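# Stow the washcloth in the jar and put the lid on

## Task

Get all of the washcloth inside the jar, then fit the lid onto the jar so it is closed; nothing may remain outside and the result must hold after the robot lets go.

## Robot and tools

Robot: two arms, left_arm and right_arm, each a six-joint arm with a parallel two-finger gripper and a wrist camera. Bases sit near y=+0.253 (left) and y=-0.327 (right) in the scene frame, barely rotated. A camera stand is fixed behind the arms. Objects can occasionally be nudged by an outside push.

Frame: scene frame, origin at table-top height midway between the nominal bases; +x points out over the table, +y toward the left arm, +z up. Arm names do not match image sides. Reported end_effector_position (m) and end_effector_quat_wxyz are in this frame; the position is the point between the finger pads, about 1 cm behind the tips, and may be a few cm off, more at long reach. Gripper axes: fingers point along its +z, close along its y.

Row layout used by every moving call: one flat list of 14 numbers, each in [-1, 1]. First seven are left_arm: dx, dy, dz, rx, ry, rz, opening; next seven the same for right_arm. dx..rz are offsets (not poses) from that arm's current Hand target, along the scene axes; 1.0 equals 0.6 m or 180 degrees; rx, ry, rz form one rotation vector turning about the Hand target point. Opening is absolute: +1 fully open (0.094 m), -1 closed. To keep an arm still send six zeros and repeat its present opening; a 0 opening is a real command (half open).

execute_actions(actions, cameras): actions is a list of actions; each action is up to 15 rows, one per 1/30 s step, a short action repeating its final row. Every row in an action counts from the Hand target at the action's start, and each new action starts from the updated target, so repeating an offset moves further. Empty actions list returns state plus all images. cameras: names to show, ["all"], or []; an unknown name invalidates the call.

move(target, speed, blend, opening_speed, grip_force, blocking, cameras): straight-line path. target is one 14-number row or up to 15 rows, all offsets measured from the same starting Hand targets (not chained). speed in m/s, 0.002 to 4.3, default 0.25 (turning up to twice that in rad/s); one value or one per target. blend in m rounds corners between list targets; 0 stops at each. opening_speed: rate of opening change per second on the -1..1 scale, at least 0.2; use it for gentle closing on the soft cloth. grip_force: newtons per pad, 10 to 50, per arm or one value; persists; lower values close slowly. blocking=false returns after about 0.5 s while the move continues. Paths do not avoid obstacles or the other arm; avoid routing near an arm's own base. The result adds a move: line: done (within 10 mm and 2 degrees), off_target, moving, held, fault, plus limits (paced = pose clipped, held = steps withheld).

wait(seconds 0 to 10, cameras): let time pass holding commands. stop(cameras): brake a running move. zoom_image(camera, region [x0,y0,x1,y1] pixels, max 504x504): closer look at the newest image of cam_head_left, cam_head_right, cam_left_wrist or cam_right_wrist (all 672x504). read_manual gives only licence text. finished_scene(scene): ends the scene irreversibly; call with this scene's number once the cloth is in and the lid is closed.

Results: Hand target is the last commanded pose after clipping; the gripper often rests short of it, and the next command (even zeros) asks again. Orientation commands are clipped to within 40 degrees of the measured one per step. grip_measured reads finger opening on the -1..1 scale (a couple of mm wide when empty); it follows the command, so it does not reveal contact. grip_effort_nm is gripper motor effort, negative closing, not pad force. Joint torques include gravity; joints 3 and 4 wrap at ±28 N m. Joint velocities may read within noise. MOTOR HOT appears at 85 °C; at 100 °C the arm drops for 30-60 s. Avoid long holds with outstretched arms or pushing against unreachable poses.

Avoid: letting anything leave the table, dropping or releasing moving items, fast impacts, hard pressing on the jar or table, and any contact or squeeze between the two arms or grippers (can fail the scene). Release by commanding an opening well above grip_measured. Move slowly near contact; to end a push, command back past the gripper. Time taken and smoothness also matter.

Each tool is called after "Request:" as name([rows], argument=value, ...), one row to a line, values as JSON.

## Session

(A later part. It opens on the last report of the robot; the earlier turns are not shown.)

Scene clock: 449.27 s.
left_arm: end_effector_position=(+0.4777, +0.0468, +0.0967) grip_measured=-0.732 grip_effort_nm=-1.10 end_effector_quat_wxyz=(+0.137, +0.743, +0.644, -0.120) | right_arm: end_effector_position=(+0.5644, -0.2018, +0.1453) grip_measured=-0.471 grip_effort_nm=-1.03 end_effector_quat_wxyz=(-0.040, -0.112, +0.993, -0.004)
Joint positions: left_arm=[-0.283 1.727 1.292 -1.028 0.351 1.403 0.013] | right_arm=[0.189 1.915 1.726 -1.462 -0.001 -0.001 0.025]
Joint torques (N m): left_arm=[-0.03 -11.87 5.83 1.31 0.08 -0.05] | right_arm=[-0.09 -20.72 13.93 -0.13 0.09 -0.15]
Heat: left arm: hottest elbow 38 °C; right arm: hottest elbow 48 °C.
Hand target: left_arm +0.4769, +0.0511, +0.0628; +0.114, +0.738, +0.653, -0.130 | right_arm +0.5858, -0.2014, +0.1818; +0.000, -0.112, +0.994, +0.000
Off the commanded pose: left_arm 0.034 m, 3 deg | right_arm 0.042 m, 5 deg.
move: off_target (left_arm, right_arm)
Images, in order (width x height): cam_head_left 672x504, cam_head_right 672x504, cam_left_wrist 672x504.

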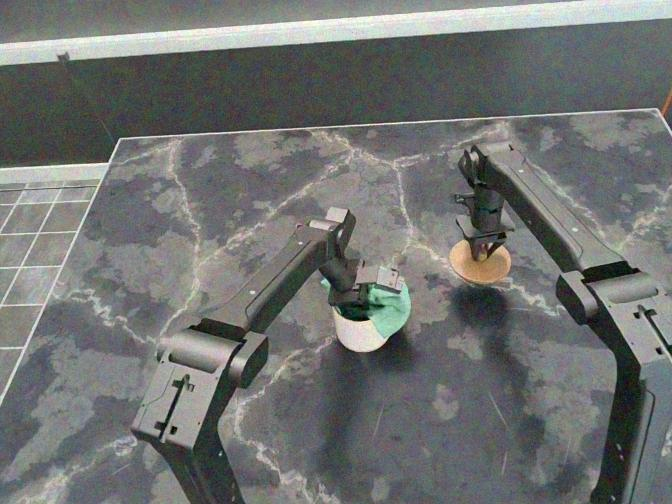

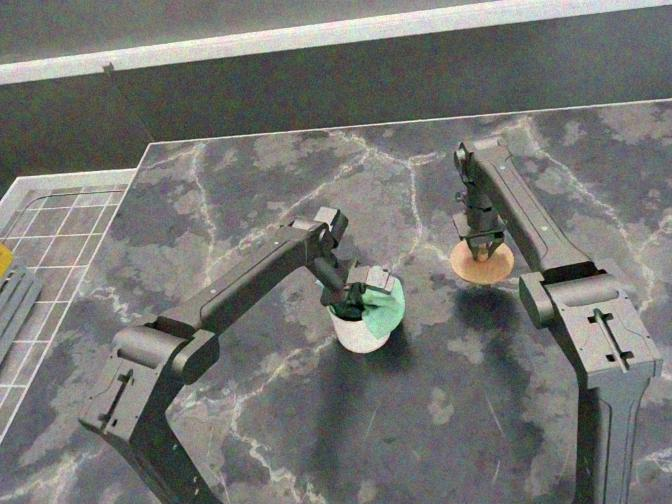

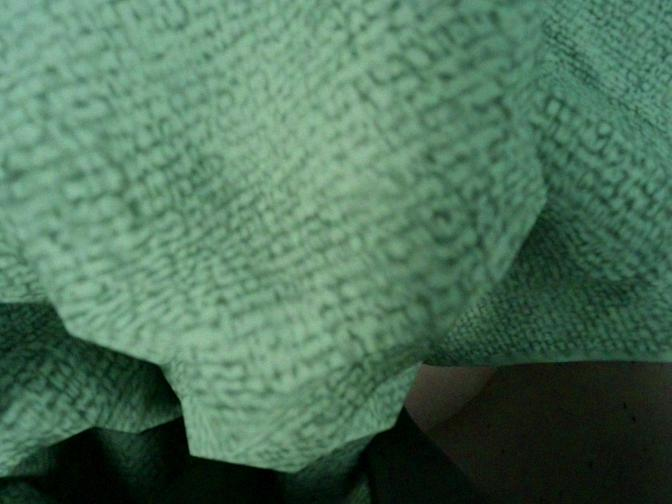

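Request:
move(target=[0, 0, 0.04, 0, 0, 0, -0.1, 0.05, -0.1, 0.0, 0, 0, 0, -0.62], speed=0.1, opening_speed=0.8, cameras=["cam_head_left"])

Request:
zoom_image(camera="cam_head_left", region=[260, 190, 460, 390])

Scene clock: 476.63 s.
left_arm: end_effector_position=(+0.4708, +0.0478, +0.0961) grip_measured=-0.104 grip_effort_nm=0.10 end_effector_quat_wxyz=(+0.124, +0.742, +0.646, -0.128) | right_arm: end_effector_position=(+0.5958, -0.2633, +0.1521) grip_measured=-0.471 grip_effort_nm=-1.03 end_effector_quat_wxyz=(-0.034, -0.108, +0.994, +0.000)
Joint positions: left_arm=[-0.285 1.727 1.292 -1.057 0.351 1.403 0.042] | right_arm=[0.076 1.96 1.814 -1.492 0.001 -0.108 0.025]
Joint torques (N m): left_arm=[0.5 -14.1 8.13 -0.14 0.09 -0.06] | right_arm=[0.5 -20.07 14.01 -0.12 0.01 -0.15]
Heat: left arm: hottest elbow 36 °C; right arm: hottest elbow 50 °C.
Hand target: left_arm +0.4769, +0.0511, +0.0869; +0.115, +0.737, +0.653, -0.130 | right_arm +0.6158, -0.2613, +0.1818; +0.000, -0.112, +0.994, +0.000
Off the commanded pose: left_arm 0.012 m, 1 deg | right_arm 0.036 m, 4 deg.
move: off_target (left_arm, right_arm)
Images, in order (width x height): cam_head_left 672x504.

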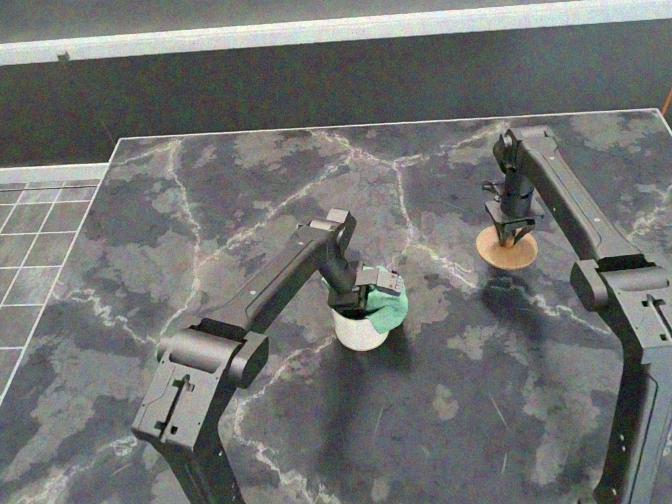

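Scaled by 2.520 from the camera's 672x504 image, which has a finer 960x720 frame.

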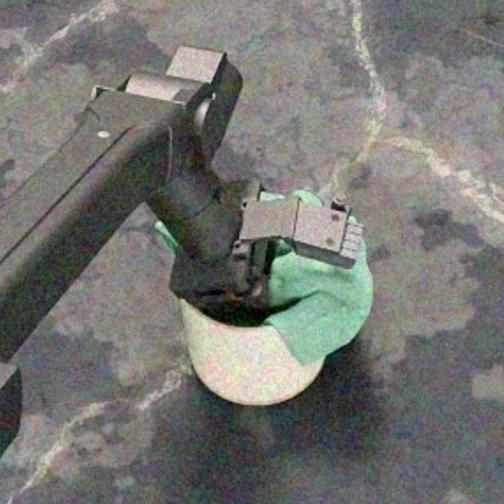

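Request:
move([
  [0, 0.03, 0.12, 0, 0, 0, -0.1, 0, 0, 0, 0, 0, 0, -0.62],
  [0.0, 0.05, 0.32, 0.1103, -0.0136, 0, 1, 0, 0, 0, 0, 0, 0, -0.62],
], speed=0.2, blend=0.03, cameras=["cam_head_left","cam_head_right","cam_left_wrist"])

Request:
zoom_image(camera="cam_head_left", region=[260, 190, 460, 390])

Request:
zoom_image(camera="cam_head_right", region=[240, 190, 440, 390])

Scene clock: 533.37 s.
left_arm: end_effector_position=(+0.4674, +0.0871, +0.2660) grip_measured=+0.997 grip_effort_nm=0.07 end_effector_quat_wxyz=(-0.011, +0.751, +0.661, -0.008) | right_arm: end_effector_position=(+0.5958, -0.2633, +0.1521) grip_measured=-0.471 grip_effort_nm=-1.03 end_effector_quat_wxyz=(-0.034, -0.109, +0.994, +0.000)
Joint positions: left_arm=[-0.33 1.661 1.693 -1.629 0.003 1.36 0.094] | right_arm=[0.076 1.96 1.814 -1.492 0.001 -0.108 0.025]
Joint torques (N m): left_arm=[-0.5 -15.62 10.81 -0.49 0 -0.1] | right_arm=[0.44 -20.19 14.08 -0.13 0.02 -0.14]
Heat: left arm: hottest elbow 38 °C; right arm: hottest elbow 46 °C.
Hand target: left_arm +0.4770, +0.0811, +0.2789; +0.000, +0.749, +0.663, +0.000 | right_arm +0.6158, -0.2613, +0.1818; +0.000, -0.112, +0.994, +0.000
Off the commanded pose: left_arm 0.017 m, 2 deg | right_arm 0.036 m, 4 deg.
move: off_target (left_arm, right_arm); target 2's new opening was sent with left_arm's hand 0.017 m and 1 deg from that target
Images, in order (width x height): cam_head_left 672x504, cam_head_right 672x504, cam_left_wrist 672x504.

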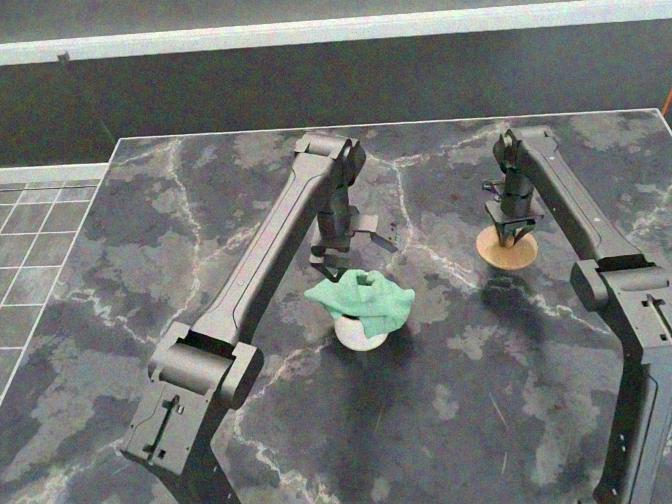

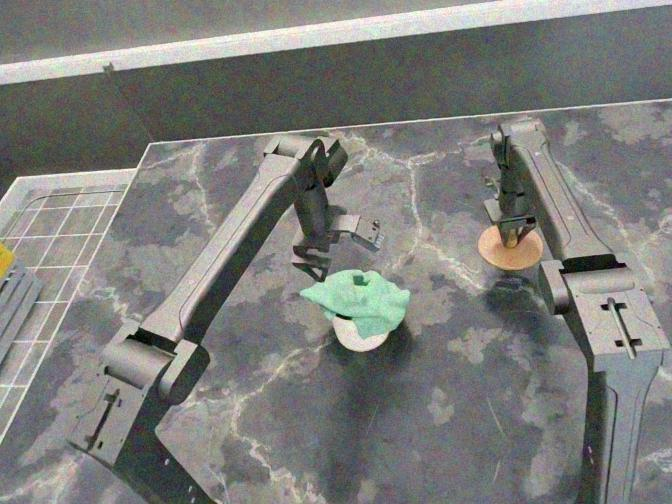

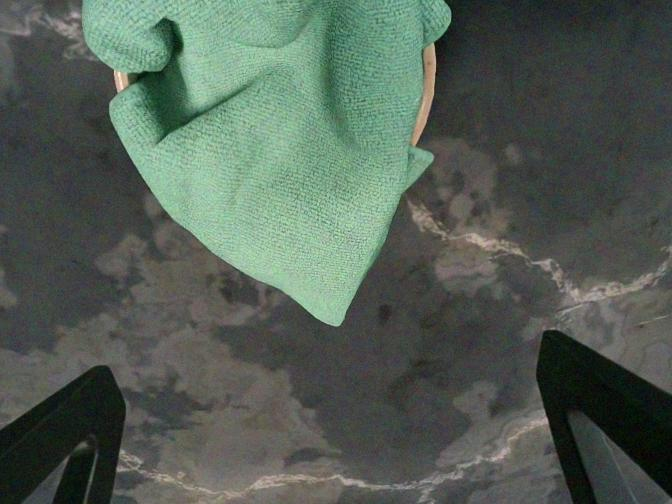

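Scaled by 2.520 from the camera's 672x504 image, which has a finer 960x720 frame.

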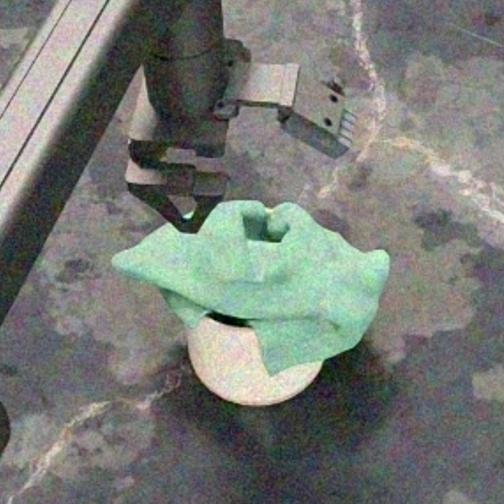

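Scaled by 2.520 from the camera's 672x504 image, which has a finer 960x720 frame.

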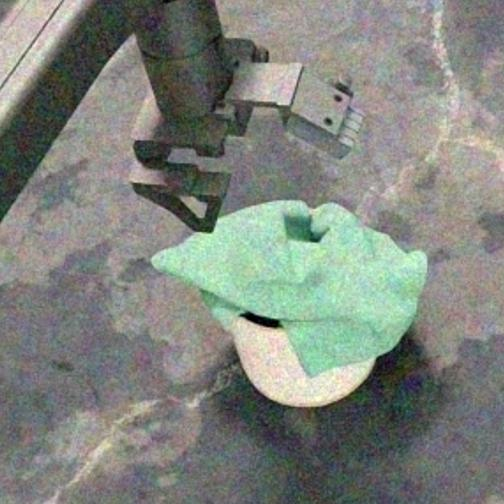

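Request:
move(target=[0.0067, 0.165, -0.1567, -0.138, 0.017, 0, 1, 0, 0, 0, 0, 0, 0, -0.62], speed=0.25, cameras=["cam_head_left","cam_head_right","cam_left_wrist"])

Request:
zoom_image(camera="cam_head_left", region=[260, 190, 460, 390])

Request:
zoom_image(camera="cam_head_right", region=[240, 190, 440, 390])

Scene clock: 587.97 s.
left_arm: end_effector_position=(+0.4790, +0.1809, +0.1944) grip_measured=+0.997 grip_effort_nm=0.07 end_effector_quat_wxyz=(+0.145, +0.728, +0.651, -0.158) | right_arm: end_effector_position=(+0.5958, -0.2633, +0.1521) grip_measured=-0.471 grip_effort_nm=-1.03 end_effector_quat_wxyz=(-0.034, -0.109, +0.994, +0.000)
Joint positions: left_arm=[0.009 1.647 1.445 -1.415 0.43 1.693 0.094] | right_arm=[0.076 1.96 1.814 -1.492 0.001 -0.108 0.025]
Joint torques (N m): left_arm=[-0.85 -14.56 6.91 0.5 0.48 0.14] | right_arm=[0.44 -20.31 14.06 -0.1 0.01 -0.14]
Heat: left arm: hottest elbow 45 °C; right arm: hottest elbow 48 °C.
Hand target: left_arm +0.4809, +0.1801, +0.1848; +0.143, +0.731, +0.647, -0.162 | right_arm +0.6158, -0.2613, +0.1818; +0.000, -0.112, +0.994, +0.000
Off the commanded pose: left_arm 0.010 m, 1 deg | right_arm 0.036 m, 4 deg.
move: off_target (right_arm)
Images, in order (width x height): cam_head_left 672x504, cam_head_right 672x504, cam_left_wrist 672x504.

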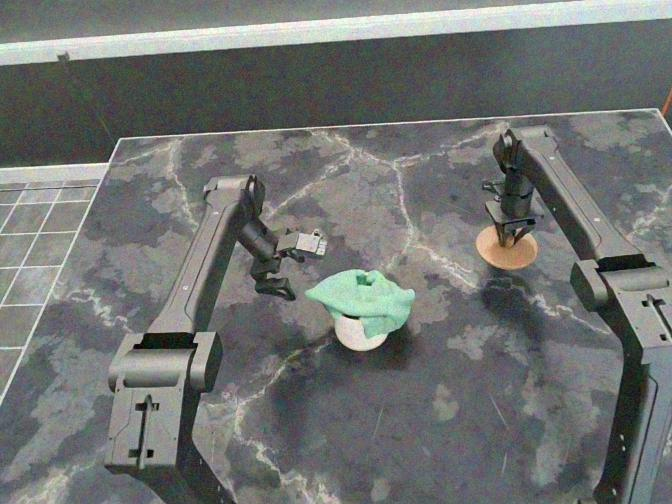

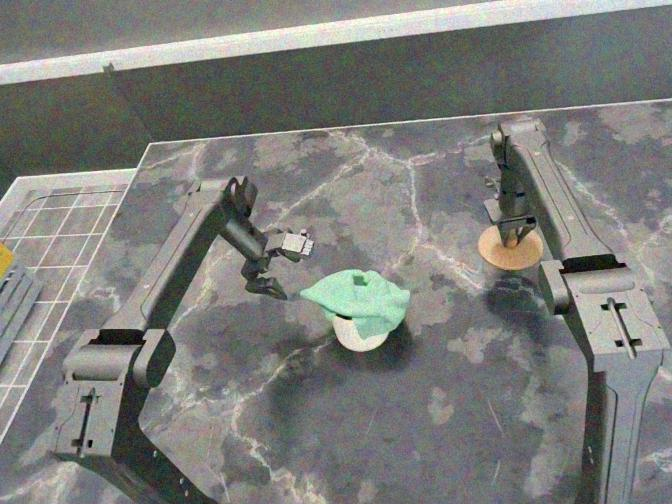

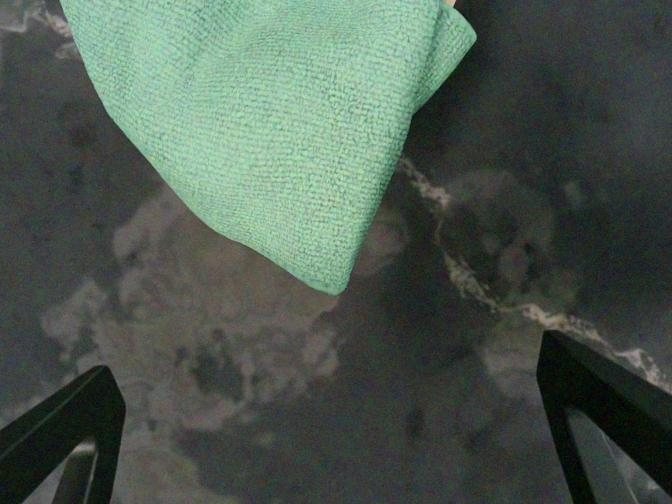

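Scaled by 2.520 from the camera's 672x504 image, which has a finer 960x720 frame.

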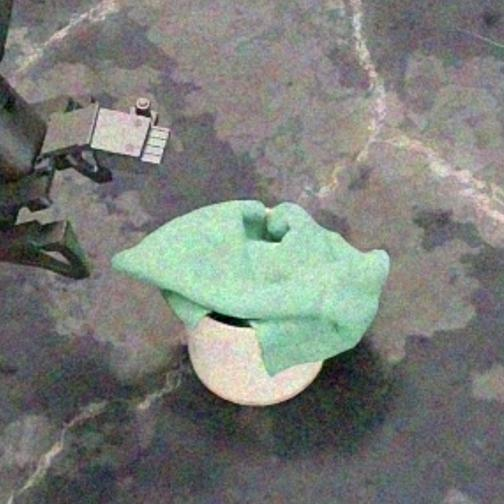

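Scaled by 2.520 from the camera's 672x504 image, which has a finer 960x720 frame.

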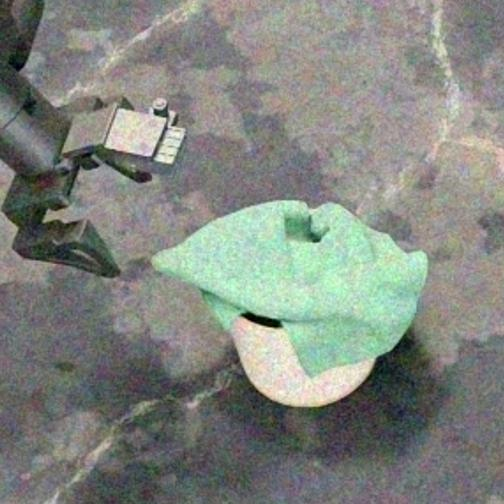

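Request:
move(target=[-0.0067, -0.055, -0.0833, 0, 0, 0, 1, 0, 0, 0, 0, 0, 0, -0.62], speed=0.12, cameras=["cam_head_left","cam_left_wrist"])

Request:
zoom_image(camera="cam_head_left", region=[260, 190, 460, 390])

Scene clock: 610.60 s.
left_arm: end_effector_position=(+0.4760, +0.1494, +0.1484) grip_measured=+0.997 grip_effort_nm=0.08 end_effector_quat_wxyz=(+0.150, +0.735, +0.643, -0.154) | right_arm: end_effector_position=(+0.5958, -0.2633, +0.1521) grip_measured=-0.471 grip_effort_nm=-1.03 end_effector_quat_wxyz=(-0.034, -0.109, +0.994, +0.000)
Joint positions: left_arm=[-0.055 1.662 1.339 -1.256 0.433 1.643 0.094] | right_arm=[0.076 1.96 1.814 -1.492 0.001 -0.108 0.025]
Joint torques (N m): left_arm=[-0.97 -14.15 6.69 0.66 0.5 -0.06] | right_arm=[0.5 -20.19 14.05 -0.12 0.02 -0.14]
Heat: left arm: hottest elbow 42 °C; right arm: hottest elbow 48 °C.
Hand target: left_arm +0.4770, +0.1472, +0.1349; +0.143, +0.731, +0.647, -0.162 | right_arm +0.6158, -0.2613, +0.1818; +0.000, -0.112, +0.994, +0.000
Off the commanded pose: left_arm 0.014 m, 1 deg | right_arm 0.036 m, 4 deg.
move: off_target (left_arm, right_arm)
Images, in order (width x height): cam_head_left 672x504, cam_left_wrist 672x504.

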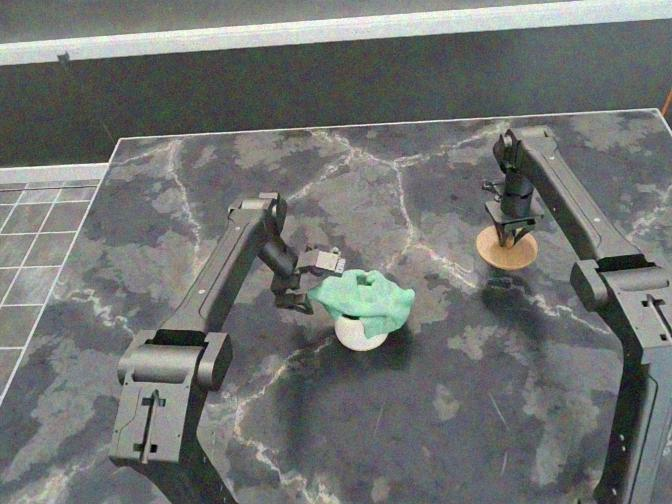

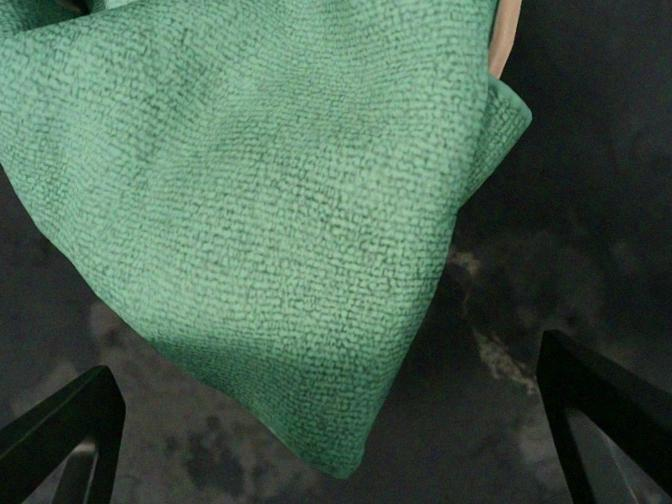

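Scaled by 2.520 from the camera's 672x504 image, which has a finer 960x720 frame.

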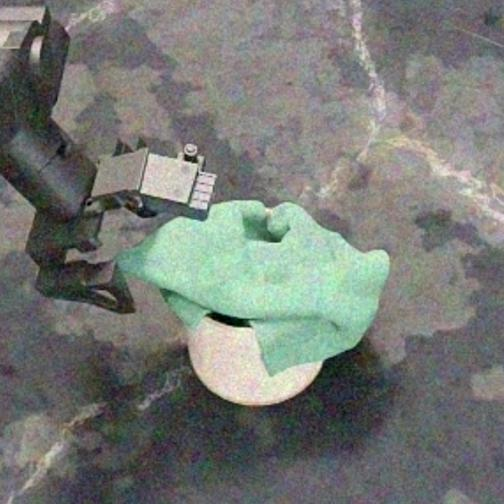

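Request:
move([
  [0, -0.014, -0.014, 0, 0, 0, 1, 0, 0, 0, 0, 0, 0, -0.62],
  [0, -0.014, -0.014, 0, 0, 0, -1, 0, 0, 0, 0, 0, 0, -0.62],
], speed=0.05, opening_speed=1.0, cameras=["cam_head_left","cam_left_wrist"])

Request:
zoom_image(camera="cam_head_left", region=[260, 190, 460, 390])

Scene clock: 627.07 s.
left_arm: end_effector_position=(+0.4772, +0.1428, +0.1418) grip_measured=-0.874 grip_effort_nm=-1.09 end_effector_quat_wxyz=(+0.152, +0.734, +0.644, -0.152) | right_arm: end_effector_position=(+0.5958, -0.2633, +0.1521) grip_measured=-0.471 grip_effort_nm=-1.03 end_effector_quat_wxyz=(-0.034, -0.109, +0.994, +0.000)
Joint positions: left_arm=[-0.069 1.667 1.328 -1.227 0.433 1.624 0.006] | right_arm=[0.076 1.96 1.814 -1.492 0.001 -0.108 0.025]
Joint torques (N m): left_arm=[-0.91 -13.63 6.48 0.57 0.48 -0.07] | right_arm=[0.5 -20.19 14.04 -0.14 0.02 -0.15]
Heat: left arm: hottest elbow 41 °C; right arm: hottest elbow 49 °C.
Hand target: left_arm +0.4770, +0.1387, +0.1264; +0.143, +0.731, +0.647, -0.162 | right_arm +0.6158, -0.2613, +0.1818; +0.000, -0.112, +0.994, +0.000
Off the commanded pose: left_arm 0.016 m, 2 deg | right_arm 0.036 m, 4 deg.
move: off_target (left_arm, right_arm); target 2's new opening was sent with left_arm's hand 0.016 m and 2 deg from that target
Images, in order (width x height): cam_head_left 672x504, cam_left_wrist 672x504.

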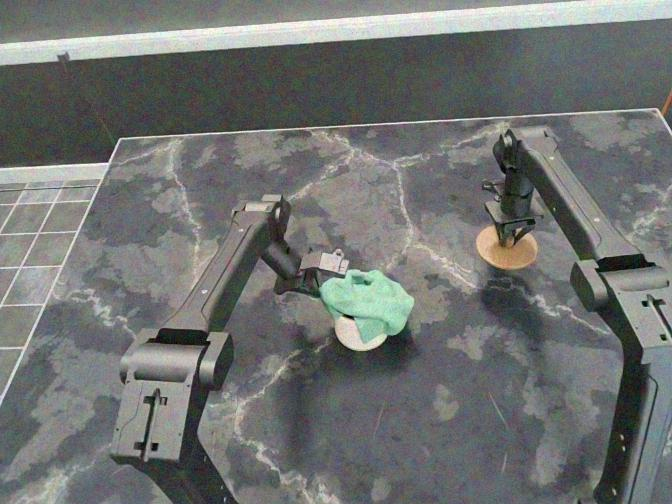

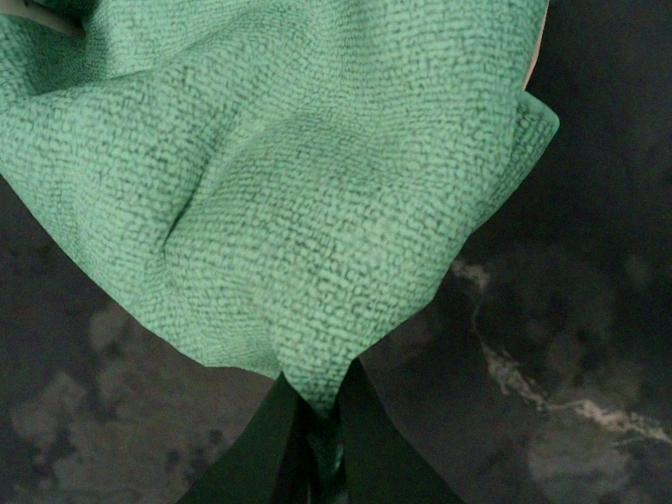

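Scaled by 2.520 from the camera's 672x504 image, which has a finer 960x720 frame.

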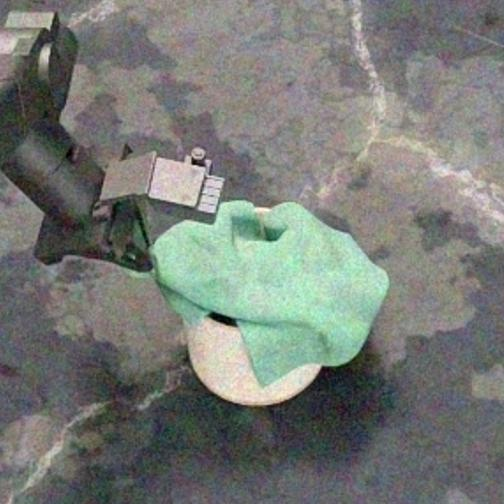

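Request:
move([
  [0, 0, 0.2833, 0, 0, 0, -1, 0, 0, 0, 0, 0, 0, -0.62],
  [0, -0.138, 0.533, 0, 0, 0, -1, 0, 0, 0, 0, 0, 0, -0.62],
], speed=0.2, blend=0.06, cameras=["cam_head_left","cam_head_right","cam_left_wrist"])

Request:
zoom_image(camera="cam_head_left", region=[230, 100, 480, 380])

Request:
zoom_image(camera="cam_head_right", region=[210, 100, 460, 380])

Scene clock: 641.73 s.
left_arm: end_effector_position=(+0.4757, +0.0585, +0.4248) grip_measured=-0.874 grip_effort_nm=-1.10 end_effector_quat_wxyz=(+0.221, +0.710, +0.658, -0.120) | right_arm: end_effector_position=(+0.5958, -0.2633, +0.1521) grip_measured=-0.471 grip_effort_nm=-1.03 end_effector_quat_wxyz=(-0.034, -0.109, +0.994, +0.000)
Joint positions: left_arm=[-0.233 1.59 1.967 -1.689 0.444 1.347 0.006] | right_arm=[0.076 1.96 1.814 -1.492 0.001 -0.108 0.025]
Joint torques (N m): left_arm=[-0.67 -15.62 10.99 -0.02 0.53 -0.09] | right_arm=[0.32 -20.37 14.06 -0.1 0.02 -0.15]
Heat: left arm: hottest elbow 40 °C; right arm: hottest elbow 49 °C.
Hand target: left_arm +0.4770, +0.0559, +0.4462; +0.143, +0.731, +0.647, -0.162 | right_arm +0.6158, -0.2613, +0.1818; +0.000, -0.112, +0.994, +0.000
Off the commanded pose: left_arm 0.022 m, 11 deg | right_arm 0.036 m, 4 deg.
joint sent to its limit (left arm) — joint 4 (wrist pitch), lower limit. The joint targets are off in orientation, not in position.
move: off_target (left_arm, right_arm)
Images, in order (width x height): cam_head_left 672x504, cam_head_right 672x504, cam_left_wrist 672x504.

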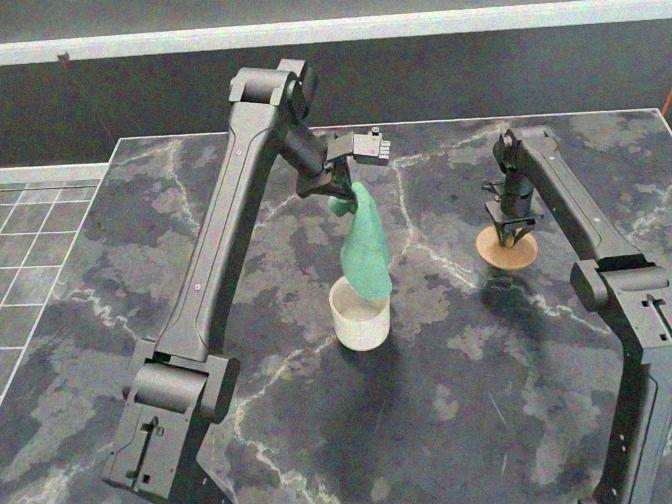

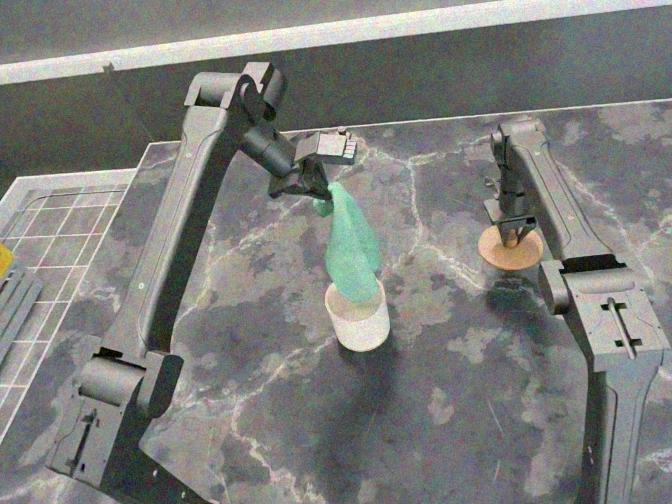

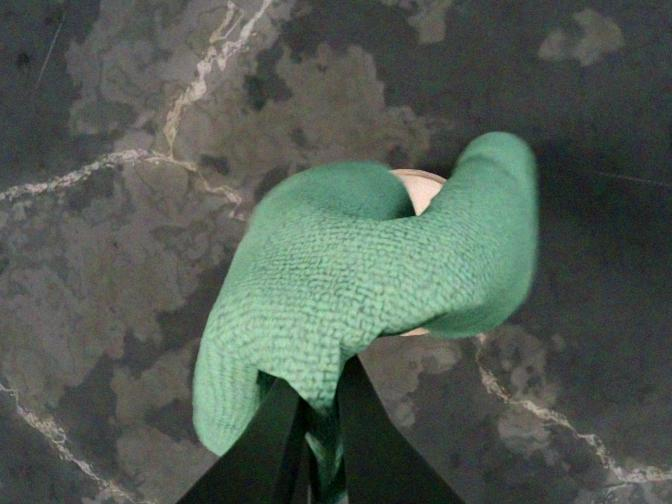

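Scaled by 1.800 from the camera's 672x504 image, which has a finer 960x720 frame.

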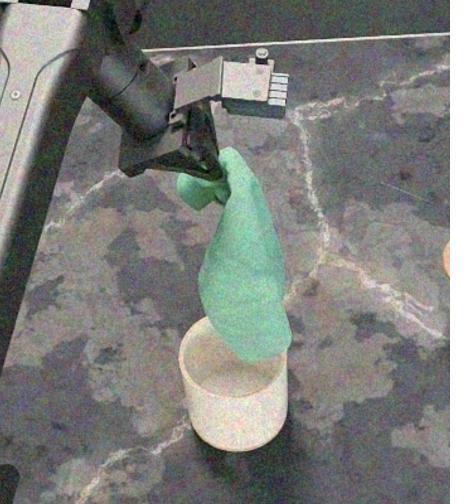

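Scaled by 1.800 from the camera's 672x504 image, which has a finer 960x720 frame.

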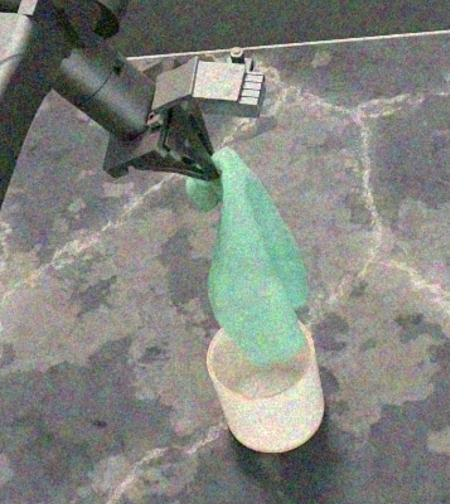

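Request:
move(target=[-0.005, 0.0083, -0.427, 0, 0, 0, -1, 0, 0, 0, 0, 0, 0, -0.62], speed=0.15, cameras=["cam_head_left","cam_head_right","cam_left_wrist"])

Request:
zoom_image(camera="cam_head_left", region=[260, 190, 460, 390])

Request:
zoom_image(camera="cam_head_right", region=[240, 190, 440, 390])

Scene clock: 665.20 s.
left_arm: end_effector_position=(+0.4702, +0.0612, +0.2003) grip_measured=-0.874 grip_effort_nm=-1.10 end_effector_quat_wxyz=(+0.146, +0.728, +0.650, -0.162) | right_arm: end_effector_position=(+0.5958, -0.2633, +0.1521) grip_measured=-0.471 grip_effort_nm=-1.03 end_effector_quat_wxyz=(-0.034, -0.109, +0.994, +0.000)
Joint positions: left_arm=[-0.233 1.639 1.449 -1.318 0.435 1.428 0.006] | right_arm=[0.076 1.96 1.814 -1.492 0.001 -0.108 0.025]
Joint torques (N m): left_arm=[-0.79 -14.74 7.53 0.64 0.27 0.14] | right_arm=[0.38 -20.19 14.04 -0.1 0.02 -0.14]
Heat: left arm: hottest elbow 42 °C; right arm: hottest elbow 50 °C.
Hand target: left_arm +0.4740, +0.0609, +0.1900; +0.143, +0.731, +0.647, -0.162 | right_arm +0.6158, -0.2613, +0.1818; +0.000, -0.112, +0.994, +0.000
Off the commanded pose: left_arm 0.011 m, 1 deg | right_arm 0.036 m, 4 deg.
move: off_target (left_arm, right_arm)
Images, in order (width x height): cam_head_left 672x504, cam_head_right 672x504, cam_left_wrist 672x504.

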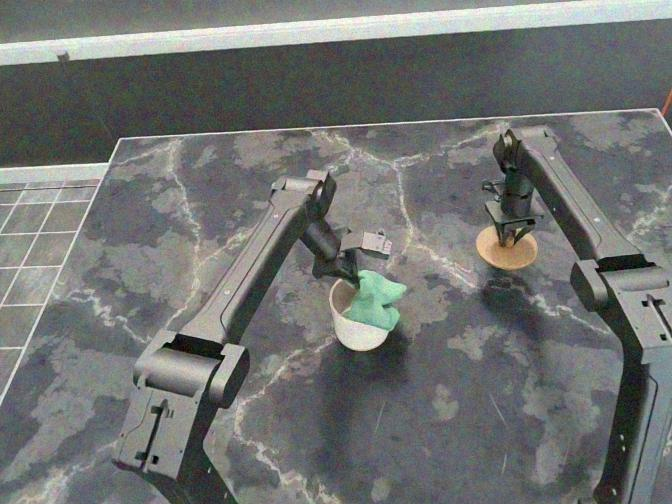

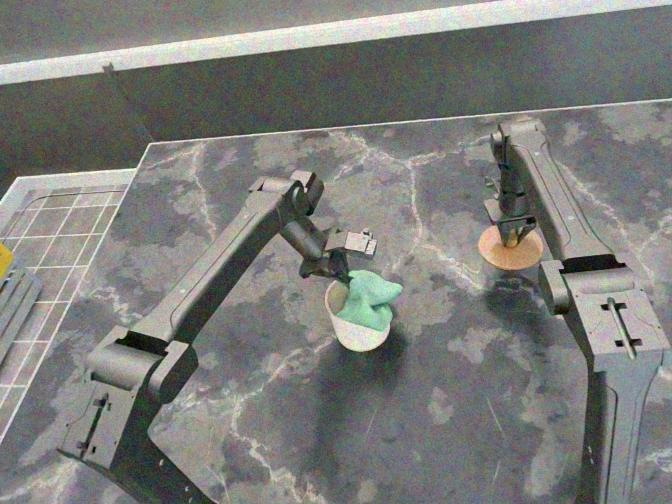

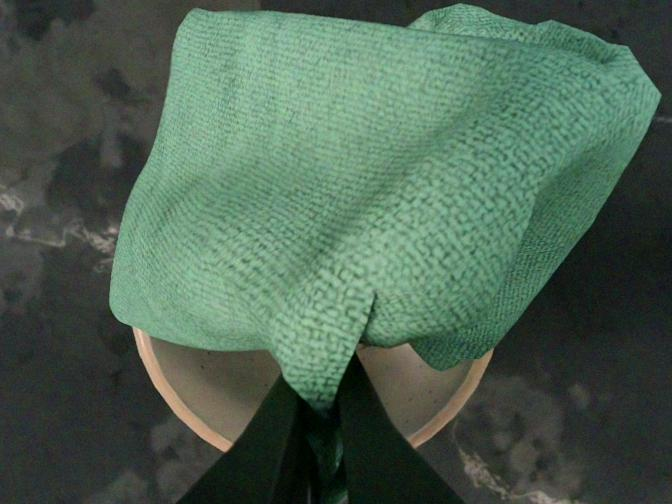

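Scaled by 2.520 from the camera's 672x504 image, which has a finer 960x720 frame.

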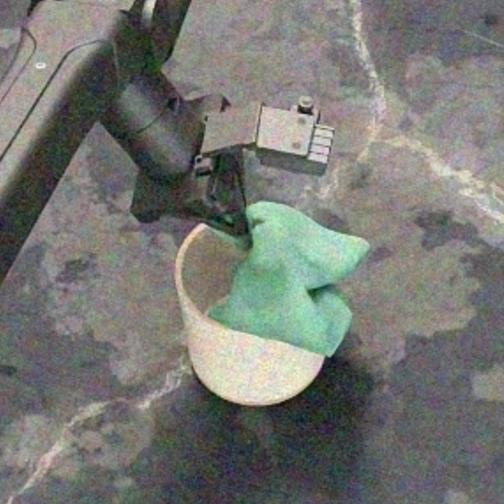

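Scaled by 2.520 from the camera's 672x504 image, which has a finer 960x720 frame.

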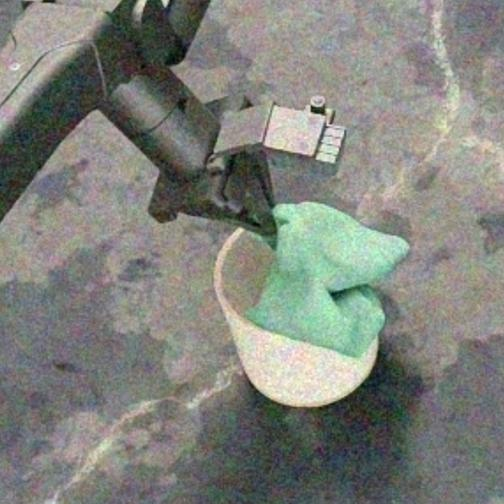

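Request:
move([
  [0, 0.03, 0.15, 0, 0, 0, -1, 0, 0, 0, 0, 0, 0, -0.62],
  [0, 0.05, 0.20, 0, 0, 0, -1, 0, 0, 0, 0, 0, 0, -0.62],
], speed=0.15, blend=0.02, cameras=["cam_head_left","cam_head_right","cam_left_wrist"])

Request:
zoom_image(camera="cam_head_left", region=[260, 190, 460, 390])

Request:
zoom_image(camera="cam_head_right", region=[240, 190, 440, 390])

Scene clock: 675.47 s.
left_arm: end_effector_position=(+0.4653, +0.0897, +0.2878) grip_measured=-0.874 grip_effort_nm=-1.11 end_effector_quat_wxyz=(+0.124, +0.726, +0.653, -0.177) | right_arm: end_effector_position=(+0.5958, -0.2633, +0.1521) grip_measured=-0.471 grip_effort_nm=-1.03 end_effector_quat_wxyz=(-0.034, -0.109, +0.994, +0.000)
Joint positions: left_arm=[-0.179 1.632 1.672 -1.628 0.435 1.492 0.006] | right_arm=[0.076 1.96 1.814 -1.492 0.001 -0.108 0.025]
Joint torques (N m): left_arm=[-0.09 -16.91 11.19 -0.5 0.4 0.06] | right_arm=[0.5 -20.19 14.08 -0.13 0.02 -0.14]
Heat: left arm: hottest elbow 41 °C; right arm: hottest elbow 50 °C.
Hand target: left_arm +0.4740, +0.0909, +0.3101; +0.143, +0.731, +0.647, -0.162 | right_arm +0.6158, -0.2613, +0.1818; +0.000, -0.112, +0.994, +0.000
Off the commanded pose: left_arm 0.024 m, 3 deg | right_arm 0.036 m, 4 deg.
move: off_target (left_arm, right_arm); blend cut to 0.0162 m at target 1
Images, in order (width x height): cam_head_left 672x504, cam_head_right 672x504, cam_left_wrist 672x504.

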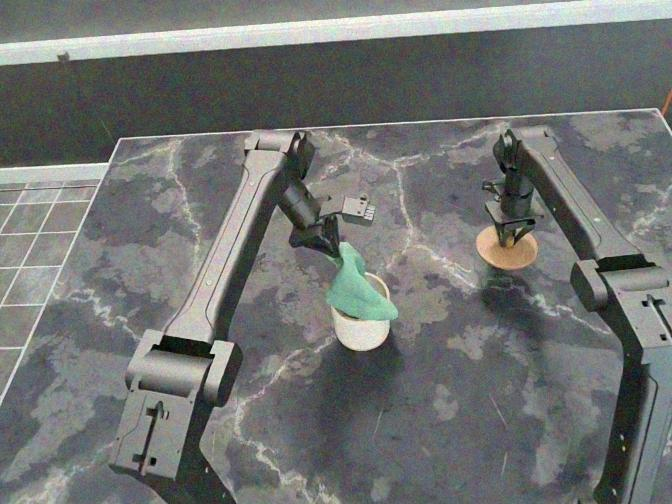

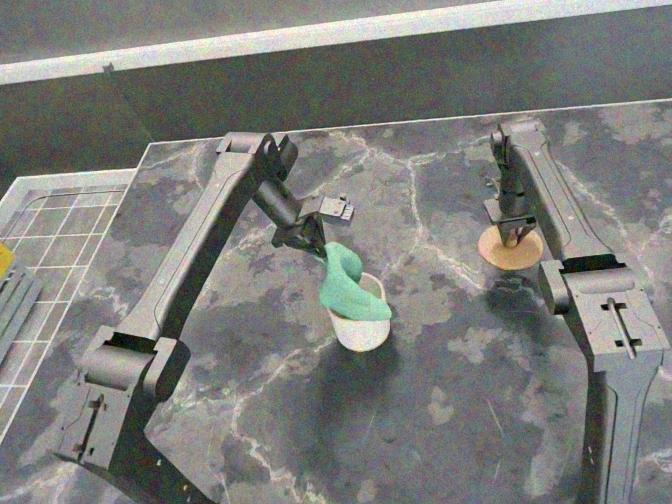

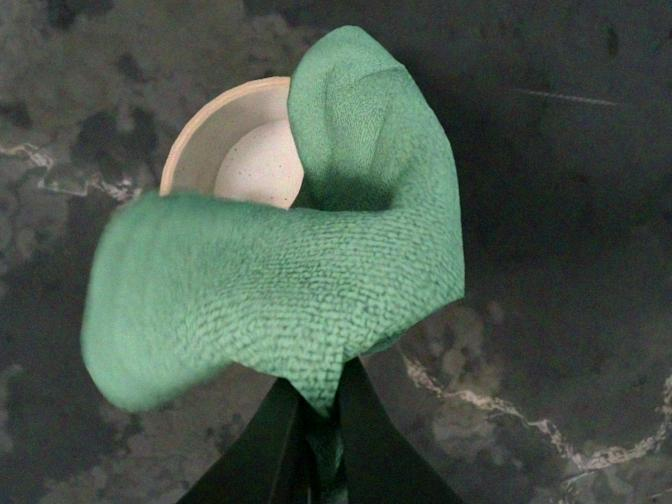

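Scaled by 2.520 from the camera's 672x504 image, which has a finer 960x720 frame.

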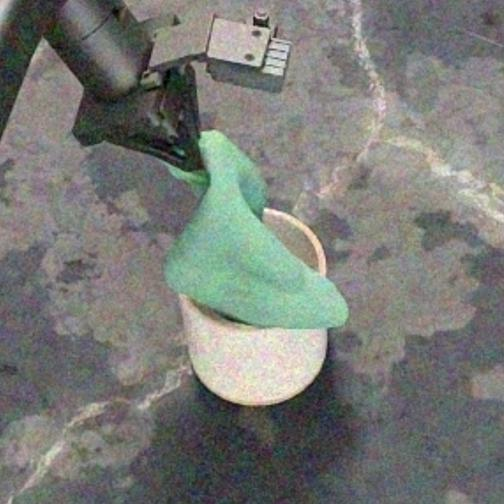

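Scaled by 2.520 from the camera's 672x504 image, which has a finer 960x720 frame.

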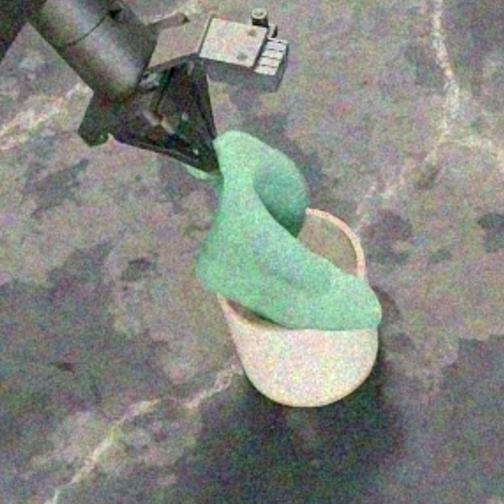

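Request:
move(target=[0.0133, -0.043, 0.2, 0.138, -0.017, 0, -1, 0, 0, 0, 0, 0, 0, -0.62], speed=0.15, cameras=[])

Request:
wait(seconds=1.0, cameras=["cam_head_left","cam_head_right","cam_left_wrist"])

Request:
zoom_image(camera="cam_head_left", region=[230, 100, 480, 380])

Request:
zoom_image(camera="cam_head_right", region=[210, 100, 460, 380])

Scene clock: 694.23 s.
left_arm: end_effector_position=(+0.4834, +0.0671, +0.4017) grip_measured=-0.874 grip_effort_nm=-1.10 end_effector_quat_wxyz=(+0.108, +0.746, +0.655, +0.056) | right_arm: end_effector_position=(+0.5958, -0.2633, +0.1521) grip_measured=-0.471 grip_effort_nm=-1.03 end_effector_quat_wxyz=(-0.034, -0.109, +0.994, +0.000)
Joint positions: left_arm=[-0.357 1.607 1.971 -1.689 0.001 1.335 0.006] | right_arm=[0.076 1.96 1.814 -1.492 0.001 -0.108 0.025]
Joint torques (N m): left_arm=[-0.85 -16.91 11.02 -0.06 0.01 -0.13] | right_arm=[0.5 -20.31 14.08 -0.12 0.02 -0.14]
Heat: left arm: hottest elbow 46 °C; right arm: hottest elbow 50 °C.
Hand target: left_arm +0.4820, +0.0651, +0.4301; +0.000, +0.749, +0.663, +0.000 | right_arm +0.6158, -0.2613, +0.1818; +0.000, -0.112, +0.994, +0.000
Off the commanded pose: left_arm 0.028 m, 14 deg | right_arm 0.036 m, 4 deg.
joint sent to its limit (left arm) — joint 4 (wrist pitch), lower limit. The joint targets are off in orientation, not in position.
move: off_target (left_arm, right_arm)
No camera images: "cameras" was empty.

Scene clock: 695.23 s.
left_arm: end_effector_position=(+0.4834, +0.0671, +0.4017) grip_measured=-0.874 grip_effort_nm=-1.10 end_effector_quat_wxyz=(+0.108, +0.746, +0.655, +0.057) | right_arm: end_effector_position=(+0.5958, -0.2633, +0.1521) grip_measured=-0.471 grip_effort_nm=-1.03 end_effector_quat_wxyz=(-0.034, -0.109, +0.994, +0.000)
Joint positions: left_arm=[-0.357 1.607 1.971 -1.689 0.001 1.335 0.006] | right_arm=[0.076 1.96 1.814 -1.492 0.001 -0.108 0.025]
Joint torques (N m): left_arm=[-0.85 -17.44 10.84 0.13 -0.03 -0.13] | right_arm=[0.38 -20.25 14.08 -0.12 0.01 -0.14]
Heat: left arm: hottest elbow 46 °C; right arm: hottest elbow 50 °C.
Hand target: left_arm +0.4820, +0.0651, +0.4301; +0.000, +0.749, +0.663, +0.000 | right_arm +0.6158, -0.2613, +0.1818; +0.000, -0.112, +0.994, +0.000
Tool commands: left_gripper/opening=-1.0 right_gripper/opening=-0.62
Off the commanded pose: left_arm 0.028 m, 14 deg | right_arm 0.036 m, 4 deg.
wait: 1.00 s; at rest by 0.17 s
Images, in order (width x height): cam_head_left 672x504, cam_head_right 672x504, cam_left_wrist 672x504.

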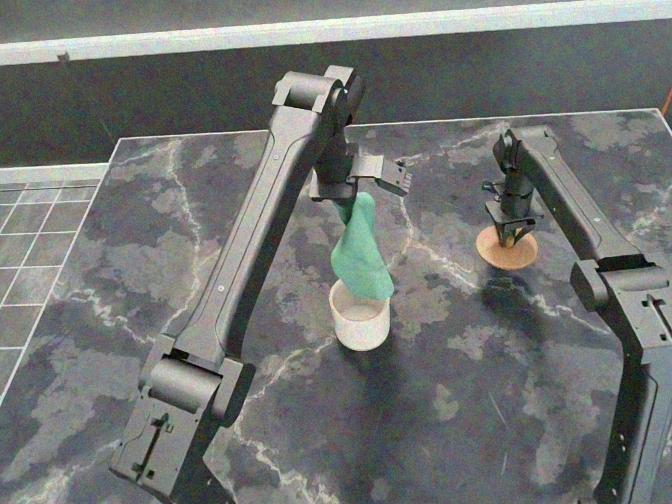

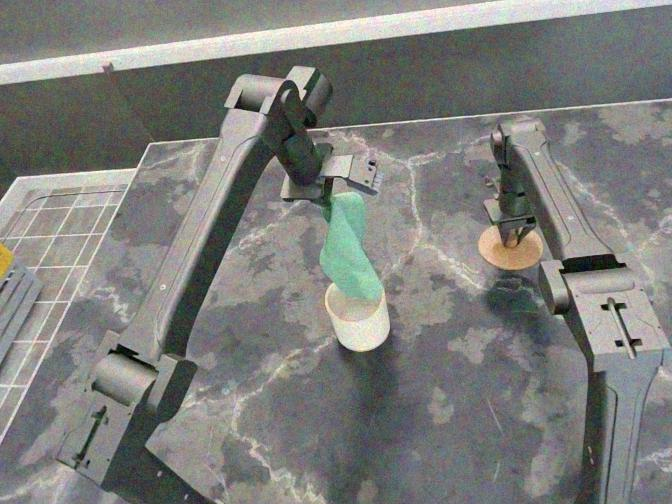

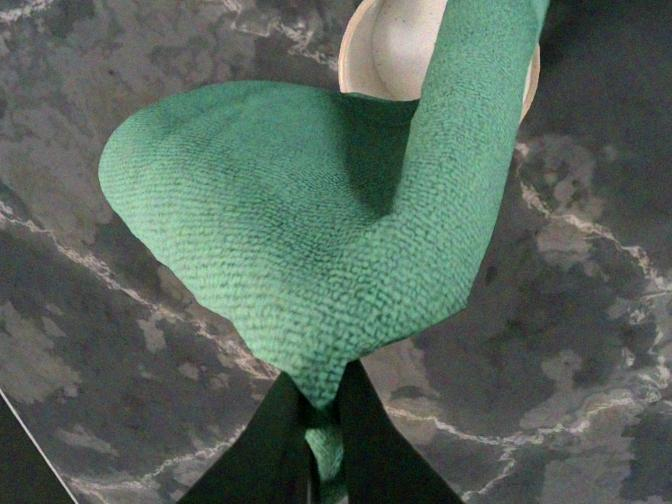

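Scaled by 1.800 from the camera's 672x504 image, which has a finer 960x720 frame.

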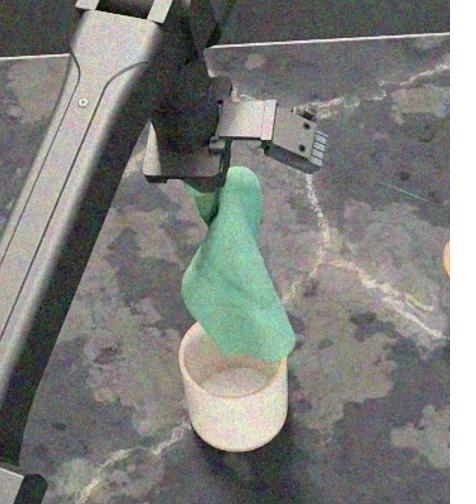

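Scaled by 1.800 from the camera's 672x504 image, which has a finer 960x720 frame.

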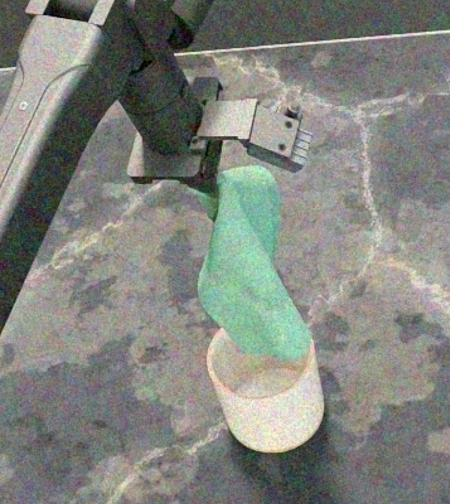

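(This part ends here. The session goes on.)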